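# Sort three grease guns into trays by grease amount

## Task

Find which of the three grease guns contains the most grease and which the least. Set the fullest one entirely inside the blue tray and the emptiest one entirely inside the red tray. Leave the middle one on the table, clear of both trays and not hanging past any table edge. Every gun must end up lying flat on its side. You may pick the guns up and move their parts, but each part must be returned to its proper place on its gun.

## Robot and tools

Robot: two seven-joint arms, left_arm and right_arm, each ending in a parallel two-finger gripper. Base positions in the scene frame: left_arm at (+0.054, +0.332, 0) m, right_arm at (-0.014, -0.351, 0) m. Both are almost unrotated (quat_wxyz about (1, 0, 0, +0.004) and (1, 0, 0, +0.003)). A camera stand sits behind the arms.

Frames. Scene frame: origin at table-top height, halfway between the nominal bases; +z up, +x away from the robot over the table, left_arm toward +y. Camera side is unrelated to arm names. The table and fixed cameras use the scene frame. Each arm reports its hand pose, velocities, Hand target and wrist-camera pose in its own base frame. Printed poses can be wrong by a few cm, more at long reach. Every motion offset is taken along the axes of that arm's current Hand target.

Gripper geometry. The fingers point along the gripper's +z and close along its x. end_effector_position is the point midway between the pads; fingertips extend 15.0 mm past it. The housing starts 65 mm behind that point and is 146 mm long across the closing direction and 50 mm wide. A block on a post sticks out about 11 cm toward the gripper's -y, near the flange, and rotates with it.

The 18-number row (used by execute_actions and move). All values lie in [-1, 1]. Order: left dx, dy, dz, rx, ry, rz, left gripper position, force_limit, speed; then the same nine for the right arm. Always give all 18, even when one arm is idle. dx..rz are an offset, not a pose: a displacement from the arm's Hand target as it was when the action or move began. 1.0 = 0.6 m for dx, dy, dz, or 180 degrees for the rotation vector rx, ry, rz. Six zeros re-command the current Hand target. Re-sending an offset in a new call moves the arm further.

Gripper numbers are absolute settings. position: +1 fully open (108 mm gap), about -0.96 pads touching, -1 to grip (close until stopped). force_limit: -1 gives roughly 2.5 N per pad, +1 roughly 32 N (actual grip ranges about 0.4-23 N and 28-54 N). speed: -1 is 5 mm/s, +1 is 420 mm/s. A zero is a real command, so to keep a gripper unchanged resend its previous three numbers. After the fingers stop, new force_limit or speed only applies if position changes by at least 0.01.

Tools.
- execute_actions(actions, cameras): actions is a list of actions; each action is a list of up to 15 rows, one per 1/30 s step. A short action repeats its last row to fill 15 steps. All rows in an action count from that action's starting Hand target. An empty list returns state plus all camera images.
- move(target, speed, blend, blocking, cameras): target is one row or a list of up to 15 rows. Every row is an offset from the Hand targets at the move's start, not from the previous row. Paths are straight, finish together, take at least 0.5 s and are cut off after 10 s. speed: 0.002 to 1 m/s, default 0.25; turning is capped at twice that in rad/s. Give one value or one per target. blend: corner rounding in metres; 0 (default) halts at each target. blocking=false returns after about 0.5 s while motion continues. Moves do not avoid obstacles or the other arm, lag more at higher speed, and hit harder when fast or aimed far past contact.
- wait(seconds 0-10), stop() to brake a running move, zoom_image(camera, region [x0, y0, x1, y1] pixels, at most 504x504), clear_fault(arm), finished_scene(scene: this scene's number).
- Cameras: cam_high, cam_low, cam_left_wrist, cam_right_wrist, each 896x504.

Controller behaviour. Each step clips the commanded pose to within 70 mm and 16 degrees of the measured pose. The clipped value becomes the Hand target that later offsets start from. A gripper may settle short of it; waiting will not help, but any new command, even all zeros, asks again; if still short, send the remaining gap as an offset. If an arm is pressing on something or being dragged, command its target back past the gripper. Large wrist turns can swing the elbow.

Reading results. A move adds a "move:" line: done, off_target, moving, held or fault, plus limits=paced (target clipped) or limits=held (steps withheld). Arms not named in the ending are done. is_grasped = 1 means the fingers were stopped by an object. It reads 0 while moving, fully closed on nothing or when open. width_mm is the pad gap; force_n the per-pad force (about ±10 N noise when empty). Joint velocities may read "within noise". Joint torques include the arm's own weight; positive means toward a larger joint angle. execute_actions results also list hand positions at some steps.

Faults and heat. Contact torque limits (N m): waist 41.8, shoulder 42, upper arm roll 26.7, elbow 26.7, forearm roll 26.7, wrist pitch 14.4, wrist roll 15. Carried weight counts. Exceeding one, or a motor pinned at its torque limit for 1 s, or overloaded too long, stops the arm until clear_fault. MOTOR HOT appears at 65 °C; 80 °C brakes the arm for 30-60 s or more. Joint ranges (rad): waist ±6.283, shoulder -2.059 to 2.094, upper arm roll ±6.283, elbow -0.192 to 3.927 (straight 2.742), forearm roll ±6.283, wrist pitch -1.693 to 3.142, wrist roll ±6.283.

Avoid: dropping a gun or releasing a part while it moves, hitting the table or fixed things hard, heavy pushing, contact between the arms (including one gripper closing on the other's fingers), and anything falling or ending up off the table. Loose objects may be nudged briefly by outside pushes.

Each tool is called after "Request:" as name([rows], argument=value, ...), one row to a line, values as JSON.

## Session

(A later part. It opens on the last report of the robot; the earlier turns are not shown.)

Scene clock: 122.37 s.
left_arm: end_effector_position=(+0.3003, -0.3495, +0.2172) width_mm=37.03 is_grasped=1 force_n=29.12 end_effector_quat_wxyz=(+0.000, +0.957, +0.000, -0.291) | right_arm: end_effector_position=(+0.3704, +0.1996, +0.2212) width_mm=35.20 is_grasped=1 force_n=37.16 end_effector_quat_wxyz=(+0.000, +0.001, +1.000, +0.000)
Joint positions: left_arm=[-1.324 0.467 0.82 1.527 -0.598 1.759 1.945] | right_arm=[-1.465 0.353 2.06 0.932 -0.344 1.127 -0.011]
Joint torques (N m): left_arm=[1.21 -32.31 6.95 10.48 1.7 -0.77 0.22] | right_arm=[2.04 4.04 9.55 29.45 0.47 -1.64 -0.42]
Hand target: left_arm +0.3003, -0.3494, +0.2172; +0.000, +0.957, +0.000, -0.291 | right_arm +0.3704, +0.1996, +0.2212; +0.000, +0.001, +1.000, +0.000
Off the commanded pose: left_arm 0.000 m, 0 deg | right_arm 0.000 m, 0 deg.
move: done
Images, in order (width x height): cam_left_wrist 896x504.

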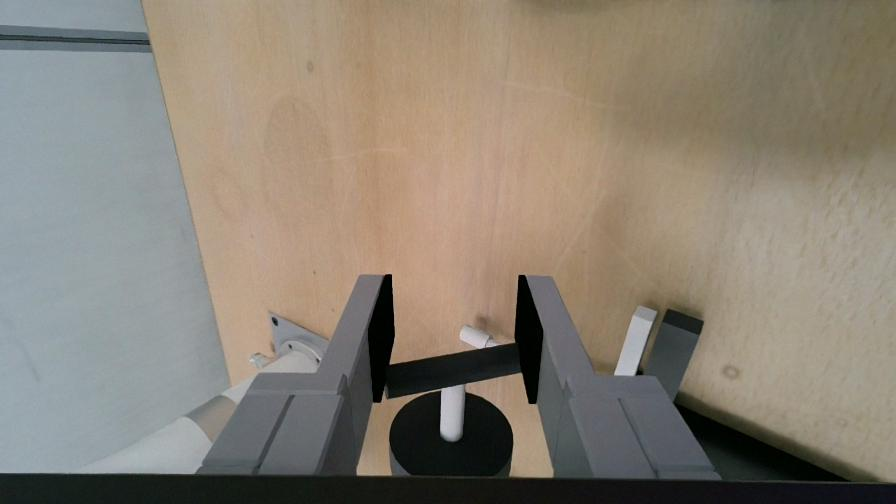

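Request:
move([
  [0,-0.02,0,0,0,0,-1,0.4,-0.7,0,0,0,0,0,0,-1,0.4,-0.5],
], speed=0.03, cameras=["cam_left_wrist"])

Request:
move([
  [0,-0.02,0,0,0,0,-1,0.4,-0.7,0,0,0,0,0,0,-1,0.4,-0.5],
], speed=0.03, cameras=["cam_left_wrist"])

Scene clock: 123.97 s.
left_arm: end_effector_position=(+0.3003, -0.3375, +0.2172) width_mm=37.03 is_grasped=1 force_n=29.02 end_effector_quat_wxyz=(+0.000, +0.957, +0.000, -0.291) | right_arm: end_effector_position=(+0.3704, +0.1996, +0.2212) width_mm=35.20 is_grasped=1 force_n=36.56 end_effector_quat_wxyz=(+0.000, +0.001, +1.000, +0.000)
Joint positions: left_arm=[-1.33 0.441 0.833 1.491 -0.577 1.749 1.959] | right_arm=[-1.465 0.353 2.06 0.932 -0.344 1.127 -0.011]
Joint torques (N m): left_arm=[0.44 -31.03 6.51 10.54 1.58 -0.5 0.27] | right_arm=[0.52 3.85 9.42 29.9 -0.58 -2.01 -0.29]
Hand target: left_arm +0.3003, -0.3374, +0.2172; +0.000, +0.957, +0.000, -0.291 | right_arm +0.3704, +0.1996, +0.2212; +0.000, +0.001, +1.000, +0.000
Off the commanded pose: left_arm 0.000 m, 0 deg | right_arm 0.000 m, 0 deg.
move: done
Images, in order (width x height): cam_left_wrist 896x504.

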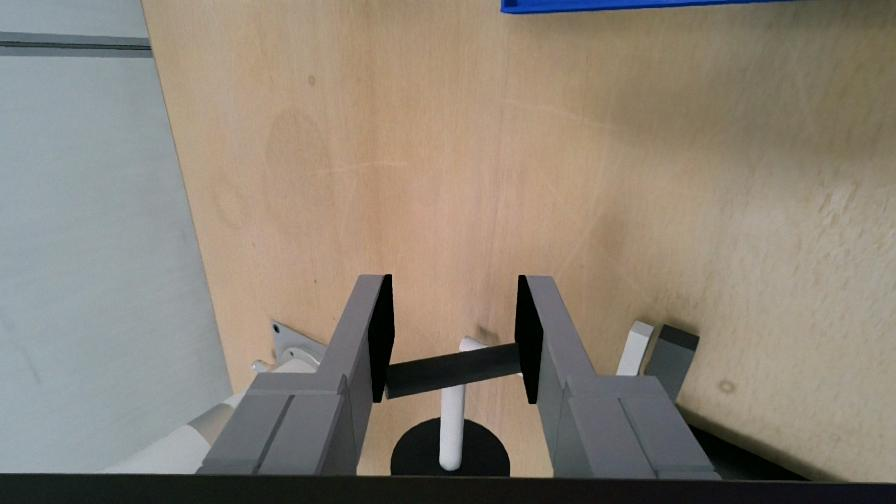

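Scene clock: 124.77 s.
left_arm: end_effector_position=(+0.3003, -0.3255, +0.2172) width_mm=37.03 is_grasped=1 force_n=28.98 end_effector_quat_wxyz=(+0.000, +0.957, +0.000, -0.291) | right_arm: end_effector_position=(+0.3704, +0.1996, +0.2212) width_mm=35.20 is_grasped=1 force_n=36.13 end_effector_quat_wxyz=(+0.000, +0.001, +1.000, +0.000)
Joint positions: left_arm=[-1.336 0.415 0.845 1.456 -0.557 1.739 1.972] | right_arm=[-1.465 0.353 2.06 0.932 -0.344 1.127 -0.011]
Joint torques (N m): left_arm=[0.04 -30.53 6.01 10.62 1.35 -0.37 0.33] | right_arm=[0.36 3.57 9.44 29.95 -0.59 -2.25 -0.13]
Hand target: left_arm +0.3003, -0.3254, +0.2172; +0.000, +0.957, +0.000, -0.291 | right_arm +0.3704, +0.1996, +0.2212; +0.000, +0.001, +1.000, +0.000
Off the commanded pose: left_arm 0.000 m, 0 deg | right_arm 0.000 m, 0 deg.
move: done
Images, in order (width x height): cam_left_wrist 896x504.

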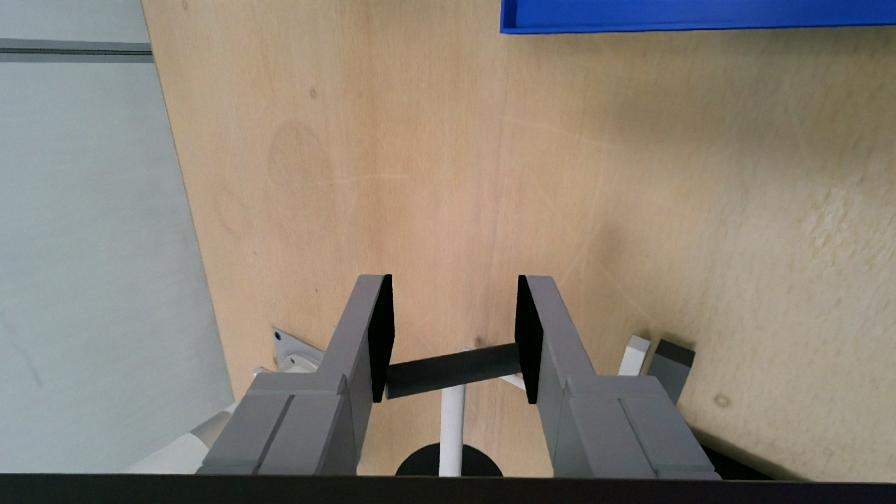

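Request:
move([
  [0,-0.035,0,0,0,0,-1,0.4,-0.7,0,0,0,0,0,0,-1,0.4,-0.5],
], speed=0.04, cameras=["cam_left_wrist"])

Request:
move([
  [0,-0.025,0,0,0,0,-1,0.4,-0.7,0,0,0,0,0,0,-1,0.4,-0.5],
], speed=0.03, cameras=["cam_left_wrist"])

Scene clock: 126.03 s.
left_arm: end_effector_position=(+0.3003, -0.3045, +0.2172) width_mm=37.03 is_grasped=1 force_n=28.88 end_effector_quat_wxyz=(+0.000, +0.957, +0.000, -0.291) | right_arm: end_effector_position=(+0.3704, +0.1996, +0.2212) width_mm=35.20 is_grasped=1 force_n=35.56 end_effector_quat_wxyz=(+0.000, +0.001, +1.000, +0.000)
Joint positions: left_arm=[-1.344 0.37 0.867 1.4 -0.52 1.722 1.993] | right_arm=[-1.465 0.353 2.06 0.932 -0.344 1.127 -0.011]
Joint torques (N m): left_arm=[-0.35 -28.8 5.51 10.37 1.61 -0.09 0.38] | right_arm=[-0.74 3.49 8.53 29.92 -0.26 -2.7 0.05]
Hand target: left_arm +0.3003, -0.3044, +0.2172; +0.000, +0.957, +0.000, -0.291 | right_arm +0.3704, +0.1996, +0.2212; +0.000, +0.001, +1.000, +0.000
Off the commanded pose: left_arm 0.000 m, 0 deg | right_arm 0.000 m, 0 deg.
move: done
Images, in order (width x height): cam_left_wrist 896x504.

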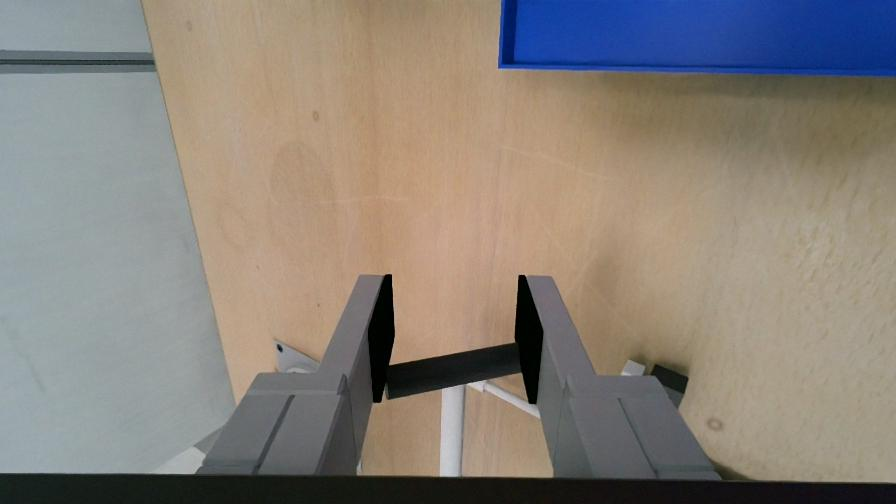

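Scene clock: 126.87 s.
left_arm: end_effector_position=(+0.3003, -0.2895, +0.2172) width_mm=0.00 is_grasped=0 force_n=35.66 end_effector_quat_wxyz=(+0.000, +0.957, +0.000, -0.291) | right_arm: end_effector_position=(+0.3704, +0.1996, +0.2212) width_mm=35.20 is_grasped=1 force_n=35.95 end_effector_quat_wxyz=(+0.000, +0.001, +1.000, +0.000)
Joint positions: left_arm=[-1.349 0.338 0.883 1.362 -0.492 1.712 2.007] | right_arm=[-1.465 0.353 2.06 0.932 -0.344 1.127 -0.011]
Joint torques (N m): left_arm=[-0.86 -28.14 4.8 11.18 0.67 -0.34 0.34] | right_arm=[1.58 4.72 9.89 29.67 0.26 -3.01 -0.05]
Hand target: left_arm +0.3003, -0.2894, +0.2172; +0.000, +0.957, +0.000, -0.291 | right_arm +0.3704, +0.1996, +0.2212; +0.000, +0.001, +1.000, +0.000
Off the commanded pose: left_arm 0.000 m, 0 deg | right_arm 0.000 m, 0 deg.
move: done
Images, in order (width x height): cam_left_wrist 896x504.

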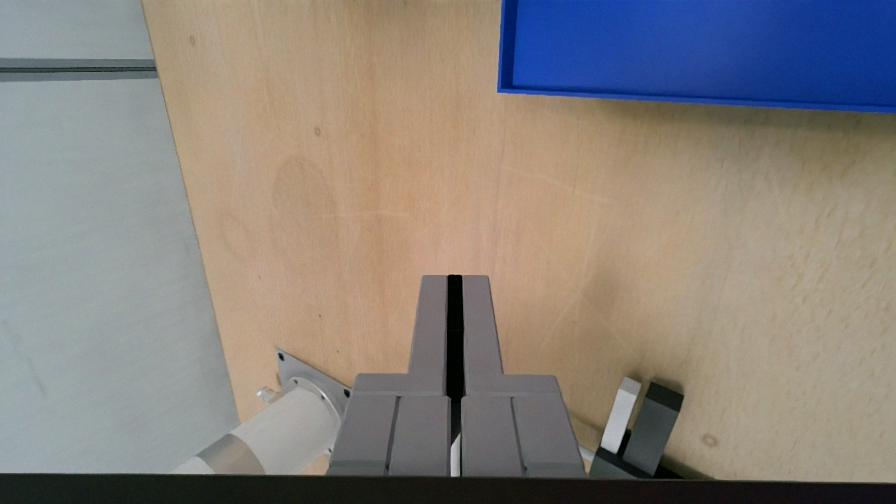

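Request:
move([
  [0,-0.02,0,0,0,0,-1,0.4,-0.7,0,0,0,0,0,0,-1,0.4,-0.5],
  [0,0.117,0,0,0,0,-1,0.4,-0.7,0,0,0,0,0,0,-1,0.4,-0.5],
  [0,0.06,0,0,0,0,-1,0.4,-0.7,0,0,0,0,0,0,-1,0.4,-0.5],
  [0,0.06,-0.13,0,0,0,0.998,0.4,0,0,0,0,0,0,0,-1,0.4,-0.5],
], speed=[0.1,0.06,0.1,0.2], cameras=["cam_left_wrist"])

Scene clock: 132.23 s.
left_arm: end_effector_position=(+0.3438, -0.3255, +0.2820) width_mm=107.88 is_grasped=0 force_n=0.00 end_effector_quat_wxyz=(+0.000, +0.957, +0.000, -0.291) | right_arm: end_effector_position=(+0.3704, +0.1996, +0.2212) width_mm=35.20 is_grasped=1 force_n=35.95 end_effector_quat_wxyz=(+0.000, +0.001, +1.000, +0.000)
Joint positions: left_arm=[-1.166 0.529 0.831 1.801 -0.598 1.989 1.971] | right_arm=[-1.465 0.354 2.059 0.932 -0.345 1.127 -0.01]
Joint torques (N m): left_arm=[1.3 -31.99 5.4 11.38 -1.5 -0.07 -0.42] | right_arm=[-1.53 3.1 8.91 27.88 -0.79 -2.3 0.4]
Hand target: left_arm +0.3438, -0.3255, +0.2820; +0.000, +0.957, +0.000, -0.291 | right_arm +0.3704, +0.1996, +0.2212; +0.000, +0.001, +1.000, +0.000
Off the commanded pose: left_arm 0.000 m, 0 deg | right_arm 0.000 m, 0 deg.
move: done
Images, in order (width x height): cam_left_wrist 896x504.

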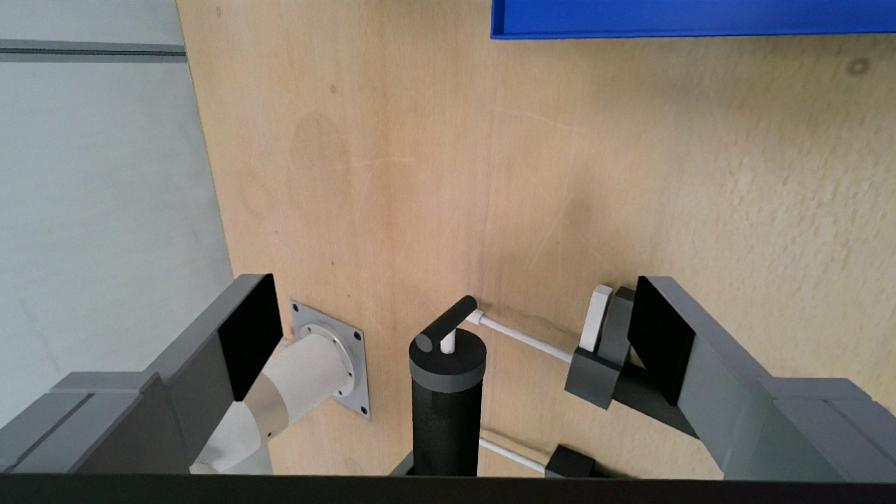

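Request:
move([
  [-0.253,-0.277,0.054,0,0.19,0,0.998,0.5,0.5,0,0,0,0,0,0,-1,0.4,-0.5],
  [-0.253,-0.277,0.054,0,0.19,0,0.998,0.5,0.5,-0.108,0.276,0,0,0,0.483,-1,0.4,-0.5],
  [-0.253,-0.277,0.054,0,0.19,0,0.998,0.5,0.5,-0.108,0.276,0.331,0,0,0.483,-1,0.4,-0.5],
], speed=0.3, blend=[0.05,0,0])

Request:
move([
  [0,0,0,0,0,0,0.998,0.5,0.5,0,0,0,0,0,0,0.25,0.4,0],
  [0,0,0,0,0,0,0.998,0.5,0.5,0,0,-0.3,0,0,0,0.25,0.4,0],
], cameras=["cam_left_wrist","cam_right_wrist","cam_high"])

Scene clock: 140.03 s.
left_arm: end_effector_position=(+0.1996, -0.1593, +0.3397) width_mm=107.89 is_grasped=0 force_n=0.00 end_effector_quat_wxyz=(+0.000, +1.000, +0.000, +0.003) | right_arm: end_effector_position=(+0.4354, +0.3654, +0.0229) width_mm=35.20 is_grasped=1 force_n=35.78 end_effector_quat_wxyz=(+0.000, +0.688, +0.725, +0.000)
Joint positions: left_arm=[-1.41 -0.885 0.428 0.809 0.334 1.641 1.253] | right_arm=[-1.711 -0.846 2.272 1.368 0.804 0.919 0.936]
Joint torques (N m): left_arm=[1.24 -2.16 -5.49 11.63 1.2 -1.19 -0.35] | right_arm=[-4.5 17.43 -8.56 13.42 0.99 -2.6 -0.09]
Hand target: left_arm +0.1996, -0.1593, +0.3397; +0.000, +1.000, +0.000, +0.003 | right_arm +0.4353, +0.3652, +0.0226; +0.000, +0.688, +0.725, +0.000
Off the commanded pose: left_arm 0.000 m, 0 deg | right_arm 0.000 m, 0 deg.
move: done

Scene clock: 141.77 s.
left_arm: end_effector_position=(+0.1996, -0.1593, +0.3397) width_mm=107.89 is_grasped=0 force_n=0.00 end_effector_quat_wxyz=(+0.000, +1.000, +0.000, +0.003) | right_arm: end_effector_position=(+0.4354, +0.3652, +0.2025) width_mm=66.74 is_grasped=0 force_n=0.00 end_effector_quat_wxyz=(+0.000, +0.688, +0.725, +0.000)
Joint positions: left_arm=[-1.41 -0.885 0.428 0.809 0.334 1.641 1.253] | right_arm=[-1.608 -0.593 2.066 1.509 0.546 1.25 1.083]
Joint torques (N m): left_arm=[1.16 -2.07 -5.5 11.7 1.28 -1.22 -0.38] | right_arm=[0.64 26.69 -14.64 25.06 -0.8 -1.72 0.38]
Hand target: left_arm +0.1996, -0.1593, +0.3397; +0.000, +1.000, +0.000, +0.003 | right_arm +0.4354, +0.3652, +0.2026; +0.000, +0.688, +0.725, +0.000
Off the commanded pose: left_arm 0.000 m, 0 deg | right_arm 0.000 m, 0 deg.
move: done
Images, in order (width x height): cam_high 896x504, cam_left_wrist 896x504, cam_right_wrist 896x504.

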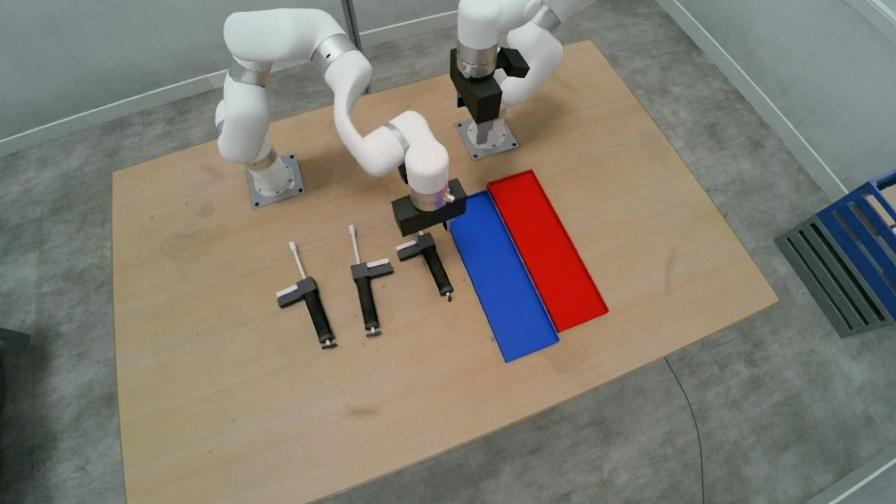

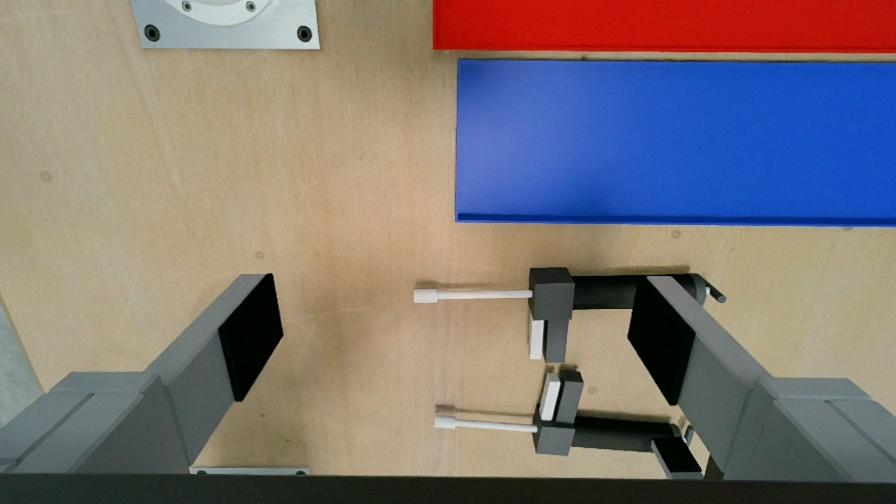

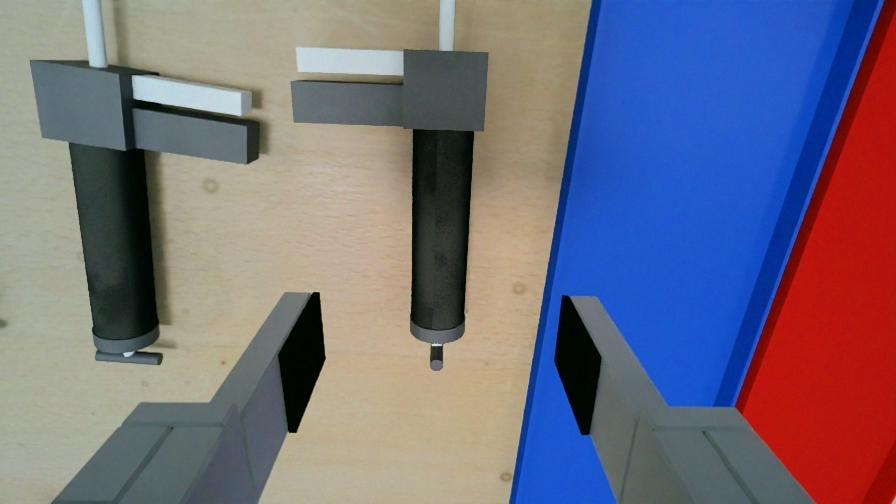

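Request:
move([
  [0,0,0,0,0,0,0.998,0.5,0.5,-0.737,-0.095,-0.165,0,0,-0.012,0.998,0.4,0],
  [0.31,0.599,0.233,0,0,0.526,0.25,0.5,0.5,-0.737,-0.095,-0.165,0,0,-0.012,0.998,0.4,0],
], speed=0.4, cameras=["cam_left_wrist"])

Scene clock: 148.40 s.
left_arm: end_effector_position=(+0.3866, -0.5186, +0.2010) width_mm=66.75 is_grasped=0 force_n=0.00 end_effector_quat_wxyz=(-0.002, +0.678, -0.735, +0.002) | right_arm: end_effector_position=(+0.4016, -0.0794, +0.3015) width_mm=107.88 is_grasped=0 force_n=0.00 end_effector_quat_wxyz=(+0.000, +0.675, +0.738, +0.000)
Joint positions: left_arm=[-1.375 0.769 0.739 1.963 -0.494 1.364 3.321] | right_arm=[-1.333 -0.45 0.94 1.087 0.366 1.378 0.179]
Joint torques (N m): left_arm=[1.26 -40.15 7.08 12.2 -0.58 -1.23 -0.42] | right_arm=[1.43 -4.57 -10 24.82 0.28 -2.64 -0.38]
Hand target: left_arm +0.3866, -0.5186, +0.2010; -0.002, +0.678, -0.735, +0.002 | right_arm +0.4016, -0.0794, +0.3015; +0.000, +0.675, +0.738, +0.000
Off the commanded pose: left_arm 0.000 m, 0 deg | right_arm 0.000 m, 0 deg.
move: done
Images, in order (width x height): cam_left_wrist 896x504.

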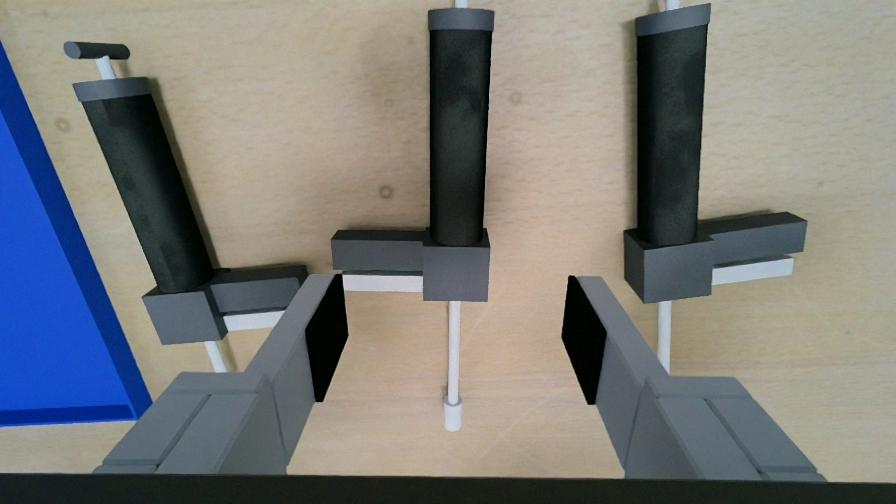

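Request:
move([
  [0.009,0,0.2975,0,0,0,0.25,0.5,0.5,0,0,0,0,0,0,0.998,0.4,0],
  [0.009,0,0.2975,0,0,0,-1,0.3,-0.5,0,0,0,0,0,0,0.998,0.4,0],
  [0.009,0,0.05,0,0,0,-1,0.3,-0.5,0,0,0,0,0,0,0.998,0.4,0],
  [-0.54,-0.142,0.05,0,0,-0.026,-1,0.3,-0.5,0,0,0,0,0,0,0.998,0.4,0],
], speed=[0.2,0.2,0.3,0.3], cameras=["cam_left_wrist","cam_high"])

Scene clock: 153.97 s.
left_arm: end_effector_position=(+0.4980, -0.2027, +0.1718) width_mm=35.25 is_grasped=1 force_n=34.83 end_effector_quat_wxyz=(-0.002, +0.707, -0.707, +0.002) | right_arm: end_effector_position=(+0.4016, -0.0794, +0.3015) width_mm=107.88 is_grasped=0 force_n=0.00 end_effector_quat_wxyz=(+0.000, +0.675, +0.738, +0.000)
Joint positions: left_arm=[-1.231 0.437 0.967 1.297 -0.406 1.068 3.818] | right_arm=[-1.333 -0.45 0.94 1.087 0.366 1.378 0.179]
Joint torques (N m): left_arm=[1.05 -27.23 7.32 14.08 -0.71 -1.51 0.42] | right_arm=[1.7 -4.87 -9.99 24.76 0.5 -2.55 -0.27]
Hand target: left_arm +0.4980, -0.2026, +0.1718; -0.002, +0.707, -0.707, +0.002 | right_arm +0.4016, -0.0794, +0.3015; +0.000, +0.675, +0.738, +0.000
Off the commanded pose: left_arm 0.000 m, 0 deg | right_arm 0.000 m, 0 deg.
move: done
Images, in order (width x height): cam_high 896x504, cam_left_wrist 896x504.

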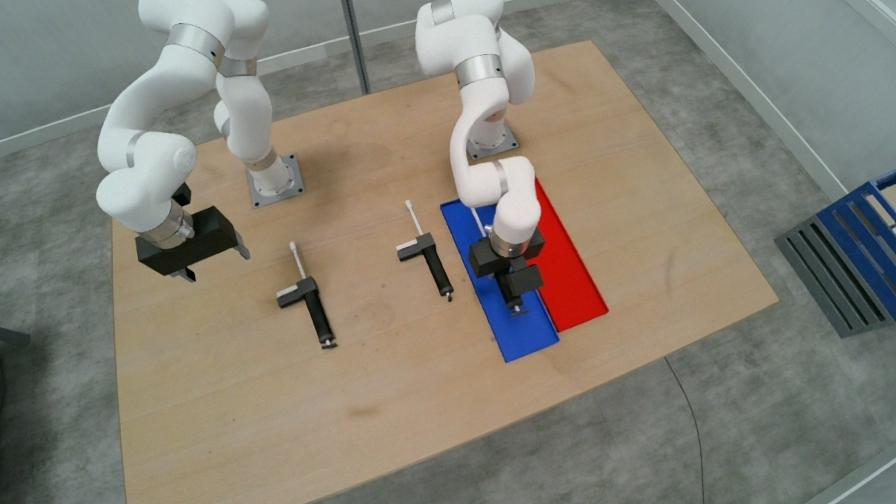

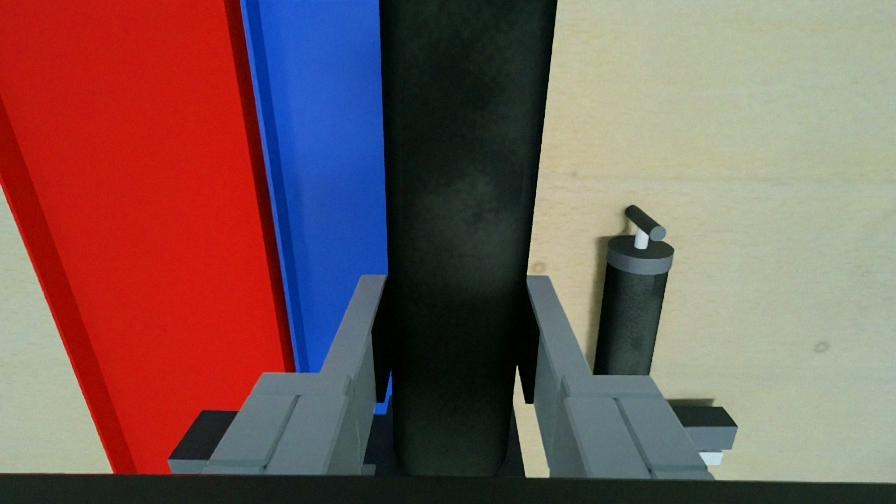

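Request:
move([
  [-0.007,0,0.2415,0,0,0,-1,0.3,-0.5,0,0,0,0,0,0,0.998,0.4,0],
  [-0.007,0,0.2415,0,0,0,-0.15,0.3,-0.7,0,0,0,0,0,0,0.998,0.4,0],
  [-0.007,0,0,0,0,0,-0.15,0.3,-0.7,0,0,0,0,0,0,0.998,0.4,0],
  [0.04,0.5,-0.1,0,0,0,-0.15,0.3,-0.7,0,0,0,0,0,0,0.998,0.4,0],
], speed=[0.15,0.2,0.2,0.3], cameras=["cam_left_wrist","cam_low"])

Scene clock: 159.50 s.
left_arm: end_effector_position=(+0.1977, -0.2267, +0.2298) width_mm=44.74 is_grasped=0 force_n=0.00 end_effector_quat_wxyz=(-0.002, +0.707, -0.707, +0.002) | right_arm: end_effector_position=(+0.4016, -0.0794, +0.3015) width_mm=107.88 is_grasped=0 force_n=0.00 end_effector_quat_wxyz=(+0.000, +0.675, +0.738, +0.000)
Joint positions: left_arm=[-1.522 -0.715 0.553 0.591 0.378 1.247 2.716] | right_arm=[-1.333 -0.45 0.94 1.087 0.366 1.378 0.179]
Joint torques (N m): left_arm=[0.55 -6.75 -5.33 12.08 -0.66 -1.21 -0.35] | right_arm=[1.7 -5.16 -10.18 24.84 0.29 -2.81 -0.4]
Hand target: left_arm +0.1976, -0.2267, +0.2298; -0.002, +0.707, -0.707, +0.002 | right_arm +0.4016, -0.0794, +0.3015; +0.000, +0.675, +0.738, +0.000
Off the commanded pose: left_arm 0.000 m, 0 deg | right_arm 0.000 m, 0 deg.
move: done
Images, in order (width x height): cam_low 896x504, cam_left_wrist 896x504.

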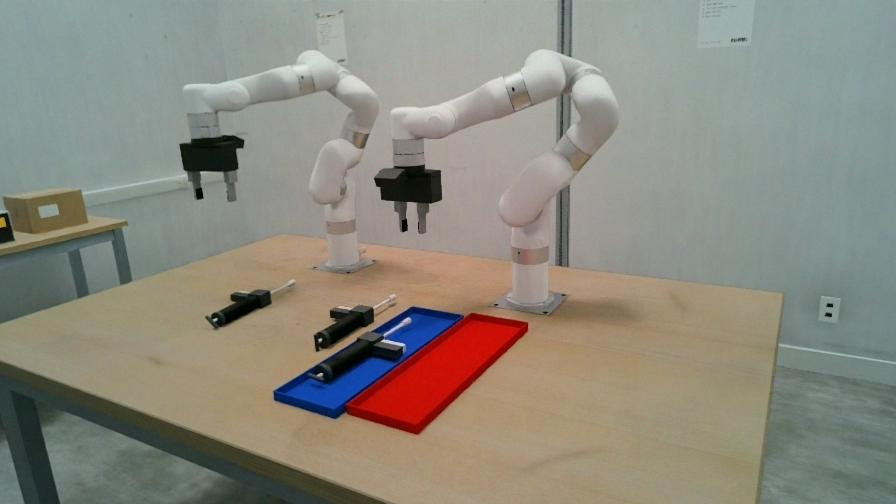

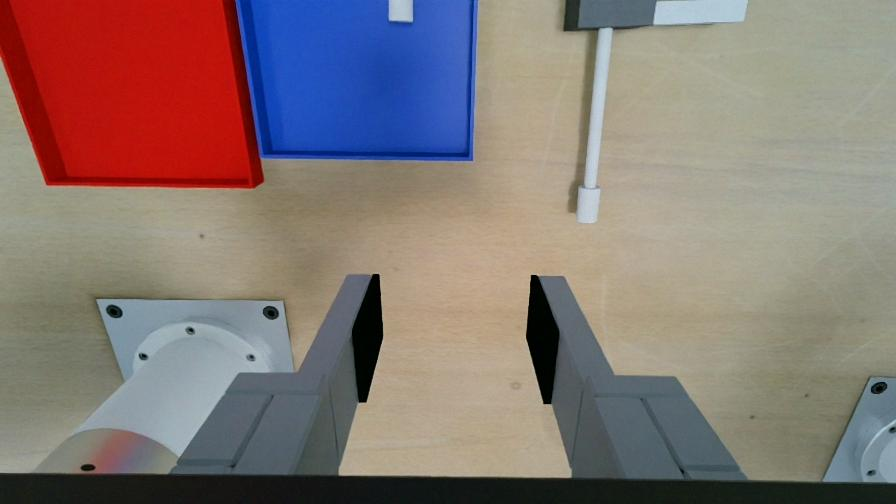

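Request:
move([
  [0,0,0,0,0,0,-0.15,0.3,-0.7,0.1745,0.095,0.25,0,0,0,0.998,0.4,0.3],
  [0,0,0,0,0,0,-0.15,0.3,-0.7,0.1745,0.095,0.466,0,0,0,0.998,0.4,0.3],
  [0,0,0,0,0,0,-0.15,0.3,-0.7,0.1745,0.095,0.466,0,0,0,-1,0.3,-0.5],
  [0,0,0,0,0,0,-0.15,0.3,-0.7,0.1745,0.095,0.33,0,0,0,-1,0.3,-0.5],
  [0,0,0,0,0,0,-0.15,0.3,-0.7,0.456,0.094,0.33,0,0,0.029,-1,0.3,-0.5],
  [0,0,0,0,0,0,-0.15,0.3,-0.7,0.456,0.094,0.4645,0,0,0.029,-1,0.3,-0.5],
], speed=[0.3,0.2,0.2,0.2,0.25,0.15], cameras=["cam_high"])

Request:
move([
  [0,0,0,0,0,0,-0.15,0.3,-0.7,0,0,0,0,0,0,0.25,0.3,0],
  [0,0,0,0,0,0,-0.15,0.3,-0.7,0,0,-0.3,0,0,0,0.25,0.3,0],
  [0,0,0,0,0,0,-0.15,0.3,-0.7,-0.5,-0.1,-0.3,0,0,0,0.25,0.3,0],
], speed=0.3, cameras=["cam_high","cam_right_wrist"])

Scene clock: 166.90 s.
left_arm: end_effector_position=(+0.1976, -0.2267, +0.2298) width_mm=44.74 is_grasped=0 force_n=0.00 end_effector_quat_wxyz=(-0.002, +0.707, -0.707, +0.002) | right_arm: end_effector_position=(+0.4330, +0.1982, +0.0229) width_mm=35.11 is_grasped=1 force_n=39.78 end_effector_quat_wxyz=(+0.000, +0.707, +0.707, +0.000)
Joint positions: left_arm=[-1.522 -0.715 0.553 0.591 0.378 1.247 2.716] | right_arm=[-1.772 -0.628 2.189 0.973 0.787 0.743 0.67]
Joint torques (N m): left_arm=[0.11 -6.73 -5.02 12.13 0.38 -1.46 -0.32] | right_arm=[-2.24 22.49 -14.54 21.82 0.38 -2.83 -0.16]
Hand target: left_arm +0.1976, -0.2267, +0.2298; -0.002, +0.707, -0.707, +0.002 | right_arm +0.4330, +0.1982, +0.0228; +0.000, +0.707, +0.707, +0.000
Off the commanded pose: left_arm 0.000 m, 0 deg | right_arm 0.000 m, 0 deg.
move: done
Images, in order (width x height): cam_high 896x504.

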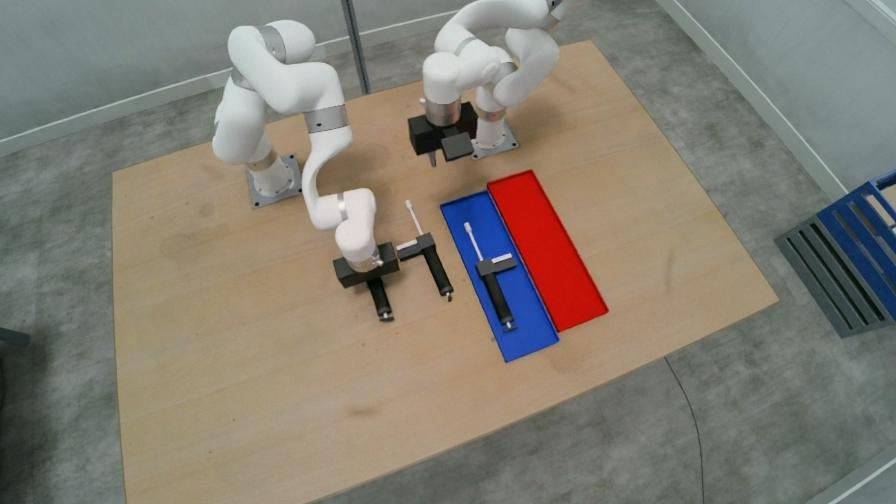

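Scene clock: 170.07 s.
left_arm: end_effector_position=(+0.1976, -0.2267, +0.2298) width_mm=44.74 is_grasped=0 force_n=0.00 end_effector_quat_wxyz=(-0.002, +0.707, -0.707, +0.002) | right_arm: end_effector_position=(+0.3728, -0.1017, +0.2028) width_mm=66.74 is_grasped=0 force_n=0.00 end_effector_quat_wxyz=(+0.000, +0.707, +0.707, +0.000)
Joint positions: left_arm=[-1.522 -0.715 0.553 0.591 0.378 1.247 2.716] | right_arm=[-1.161 -0.378 0.827 0.78 0.316 1.066 0.259]
Joint torques (N m): left_arm=[0.22 -6.58 -4.93 12.04 0.4 -1.44 -0.37] | right_arm=[-2.1 -7.18 -7.13 27.1 -0.52 -2.57 -0.19]
Hand target: left_arm +0.1976, -0.2267, +0.2298; -0.002, +0.707, -0.707, +0.002 | right_arm +0.3728, -0.1018, +0.2028; +0.000, +0.707, +0.707, +0.000
Off the commanded pose: left_arm 0.000 m, 0 deg | right_arm 0.000 m, 0 deg.
move: done
Images, in order (width x height): cam_high 896x504, cam_right_wrist 896x504.

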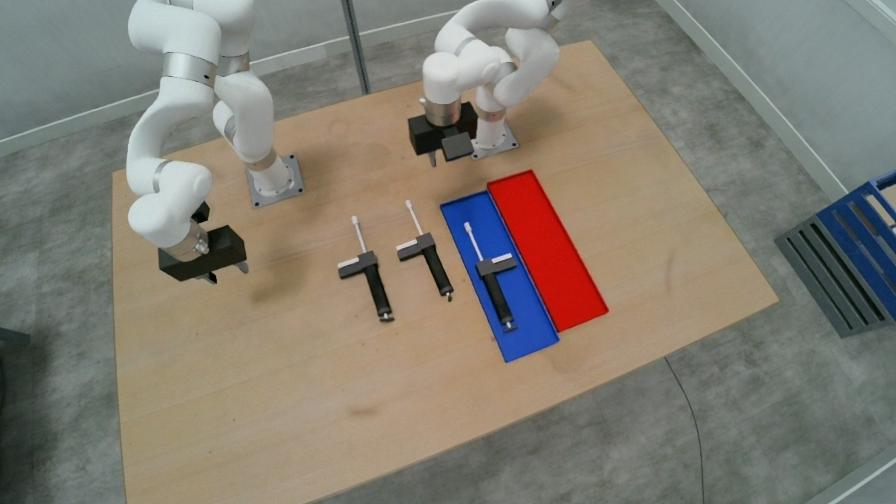

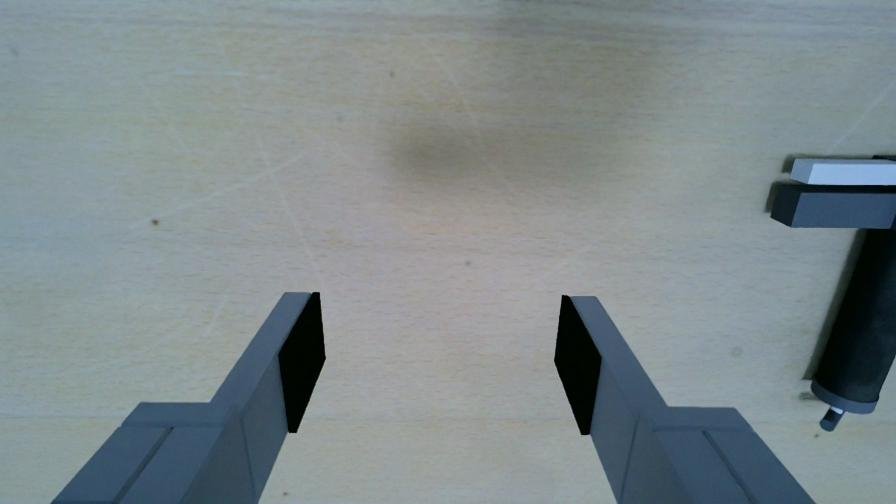

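Request:
move([
  [0.438,-0.279,0.05,0,0,0,0.25,0.3,0,0,0,0,0,0,0,0.25,0.3,0],
  [0.438,-0.279,0.3455,0,0,0,0.25,0.3,0,0,0,0,0,0,0,0.25,0.3,0],
  [0.438,-0.279,0.3455,0,0,0,-1,0.3,-0.5,0,0,0,0,0,0,0.25,0.3,0],
  [0.438,-0.279,0.1,0,0,0,-1,0.3,-0.5,0,0,0,0,0,0,0.25,0.3,0],
  [-0.421,-0.509,0.1,0,0,0,-1,0.3,-0.5,0,0,0,0,0,0,0.25,0.3,0],
], speed=[0.3,0.2,0.2,0.25,0.35], cameras=["cam_left_wrist","cam_high"])

Scene clock: 177.57 s.
left_arm: end_effector_position=(+0.5033, +0.0260, +0.1719) width_mm=35.13 is_grasped=1 force_n=36.78 end_effector_quat_wxyz=(-0.002, +0.707, -0.707, +0.002) | right_arm: end_effector_position=(+0.3728, -0.1018, +0.2028) width_mm=66.74 is_grasped=0 force_n=0.00 end_effector_quat_wxyz=(+0.000, +0.707, +0.707, +0.000)
Joint positions: left_arm=[-0.945 0.324 1.081 1.149 -0.338 1.012 4.222] | right_arm=[-1.161 -0.378 0.827 0.78 0.316 1.066 0.259]
Joint torques (N m): left_arm=[1.15 -20.67 5.65 14.01 -0.73 -1.43 0.26] | right_arm=[-2.35 -7.02 -6.69 27.22 -0.42 -2.27 0.1]
Hand target: left_arm +0.5033, +0.0260, +0.1719; -0.002, +0.707, -0.707, +0.002 | right_arm +0.3728, -0.1018, +0.2028; +0.000, +0.707, +0.707, +0.000
Off the commanded pose: left_arm 0.000 m, 0 deg | right_arm 0.000 m, 0 deg.
move: done
Images, in order (width x height): cam_high 896x504, cam_left_wrist 896x504.

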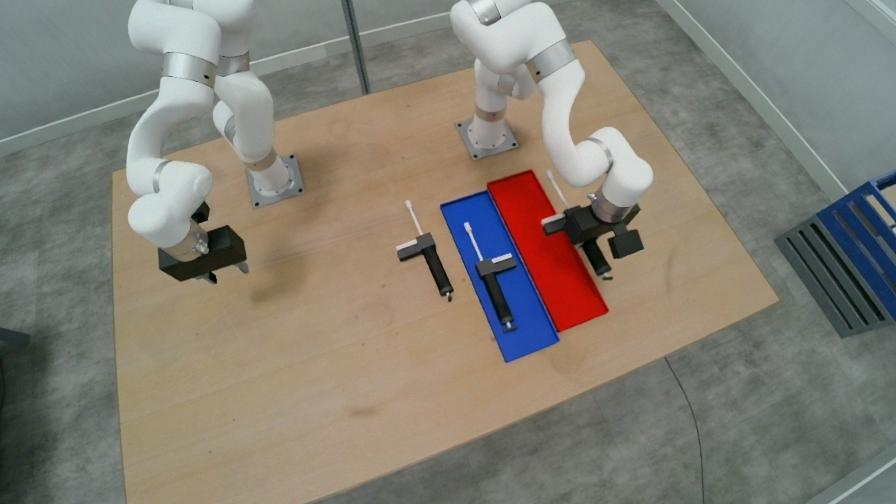

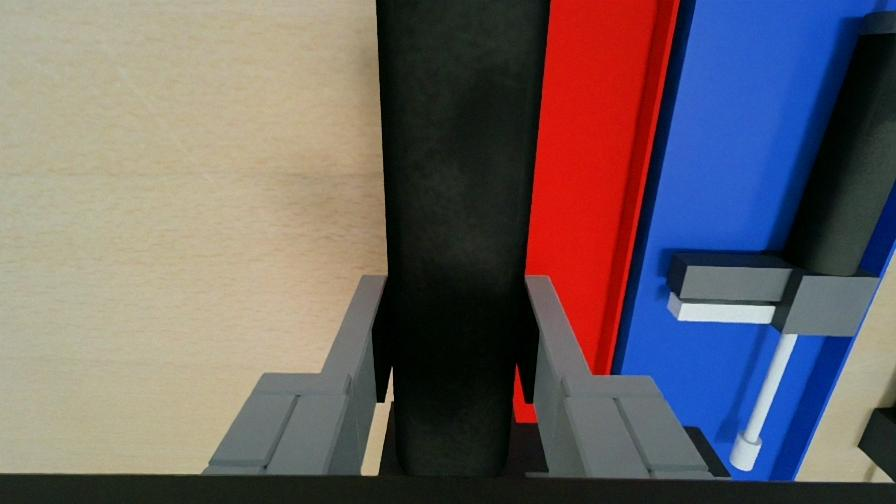

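Request:
move([
  [0.02,0,0,0,0,0,-1,0.3,-0.5,0,0,0,0,0,0,0.25,0.3,0],
  [0.02,0,0.2415,0,0,0,-1,0.3,-0.5,0,0,0,0,0,0,0.25,0.3,0],
  [0.02,0,0.2415,0,0,0,-0.17,0.3,-0.7,0,0,0,0,0,0,0.25,0.3,0],
  [0.02,0,0,0,0,0,-0.17,0.3,-0.7,0,0,0,0,0,0,0.25,0.3,0],
  [0.02,0.3,-0.1,0,0,0,-0.17,0.3,-0.7,0,0,0,0,0,0,0.25,0.3,0],
], speed=[0.15,0.15,0.2,0.2,0.3], cameras=["cam_left_wrist","cam_high"])

Scene clock: 183.43 s.
left_arm: end_effector_position=(+0.3230, +0.0139, +0.2307) width_mm=43.64 is_grasped=0 force_n=0.00 end_effector_quat_wxyz=(-0.002, +0.707, -0.707, +0.002) | right_arm: end_effector_position=(+0.3728, -0.1018, +0.2028) width_mm=66.74 is_grasped=0 force_n=0.00 end_effector_quat_wxyz=(+0.000, +0.707, +0.707, +0.000)
Joint positions: left_arm=[-0.896 -0.752 0.769 0.664 0.519 1.289 3.492] | right_arm=[-1.161 -0.378 0.827 0.78 0.316 1.066 0.259]
Joint torques (N m): left_arm=[1.15 -3.52 -7.61 11.54 1.36 -1.57 -0.39] | right_arm=[-1.62 -7.46 -6.62 26.88 -0.18 -2.48 0.05]
Hand target: left_arm +0.3230, +0.0139, +0.2307; -0.002, +0.707, -0.707, +0.002 | right_arm +0.3728, -0.1018, +0.2028; +0.000, +0.707, +0.707, +0.000
Off the commanded pose: left_arm 0.000 m, 0 deg | right_arm 0.000 m, 0 deg.
move: done
Images, in order (width x height): cam_high 896x504, cam_left_wrist 896x504.

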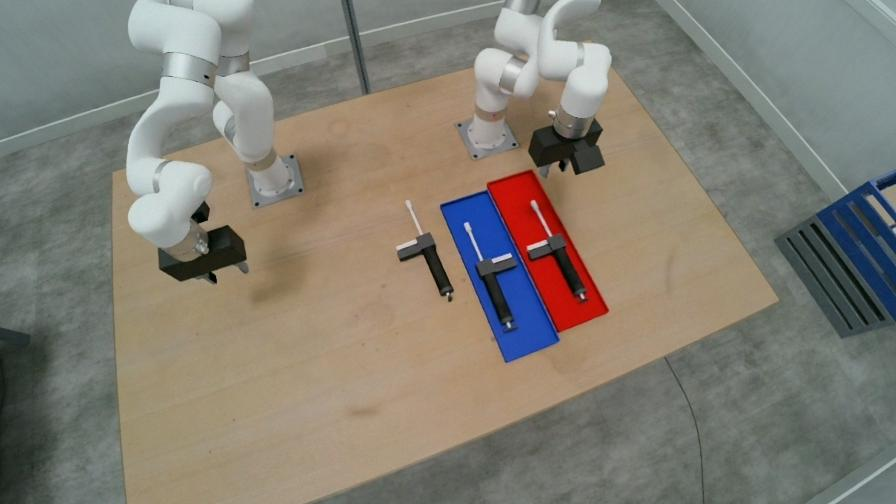

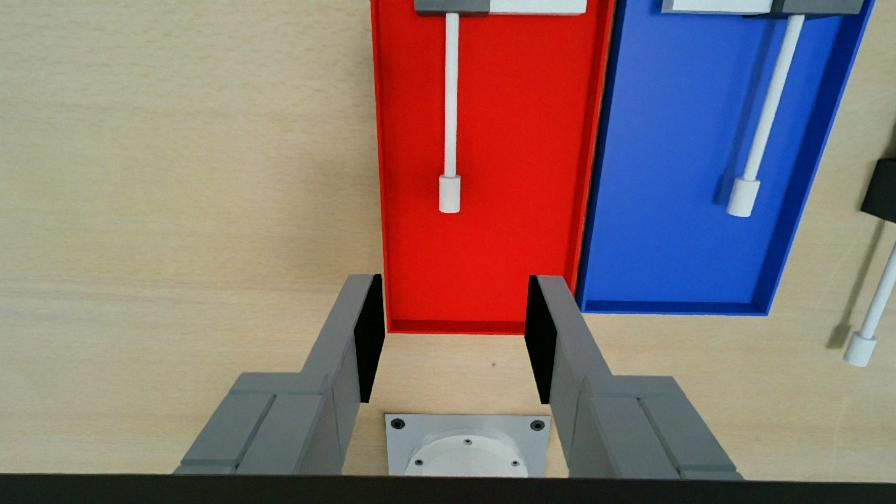

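Both within the trays. Finish.

Request:
finished_scene(scene=1)

The scene is finished: the task was done.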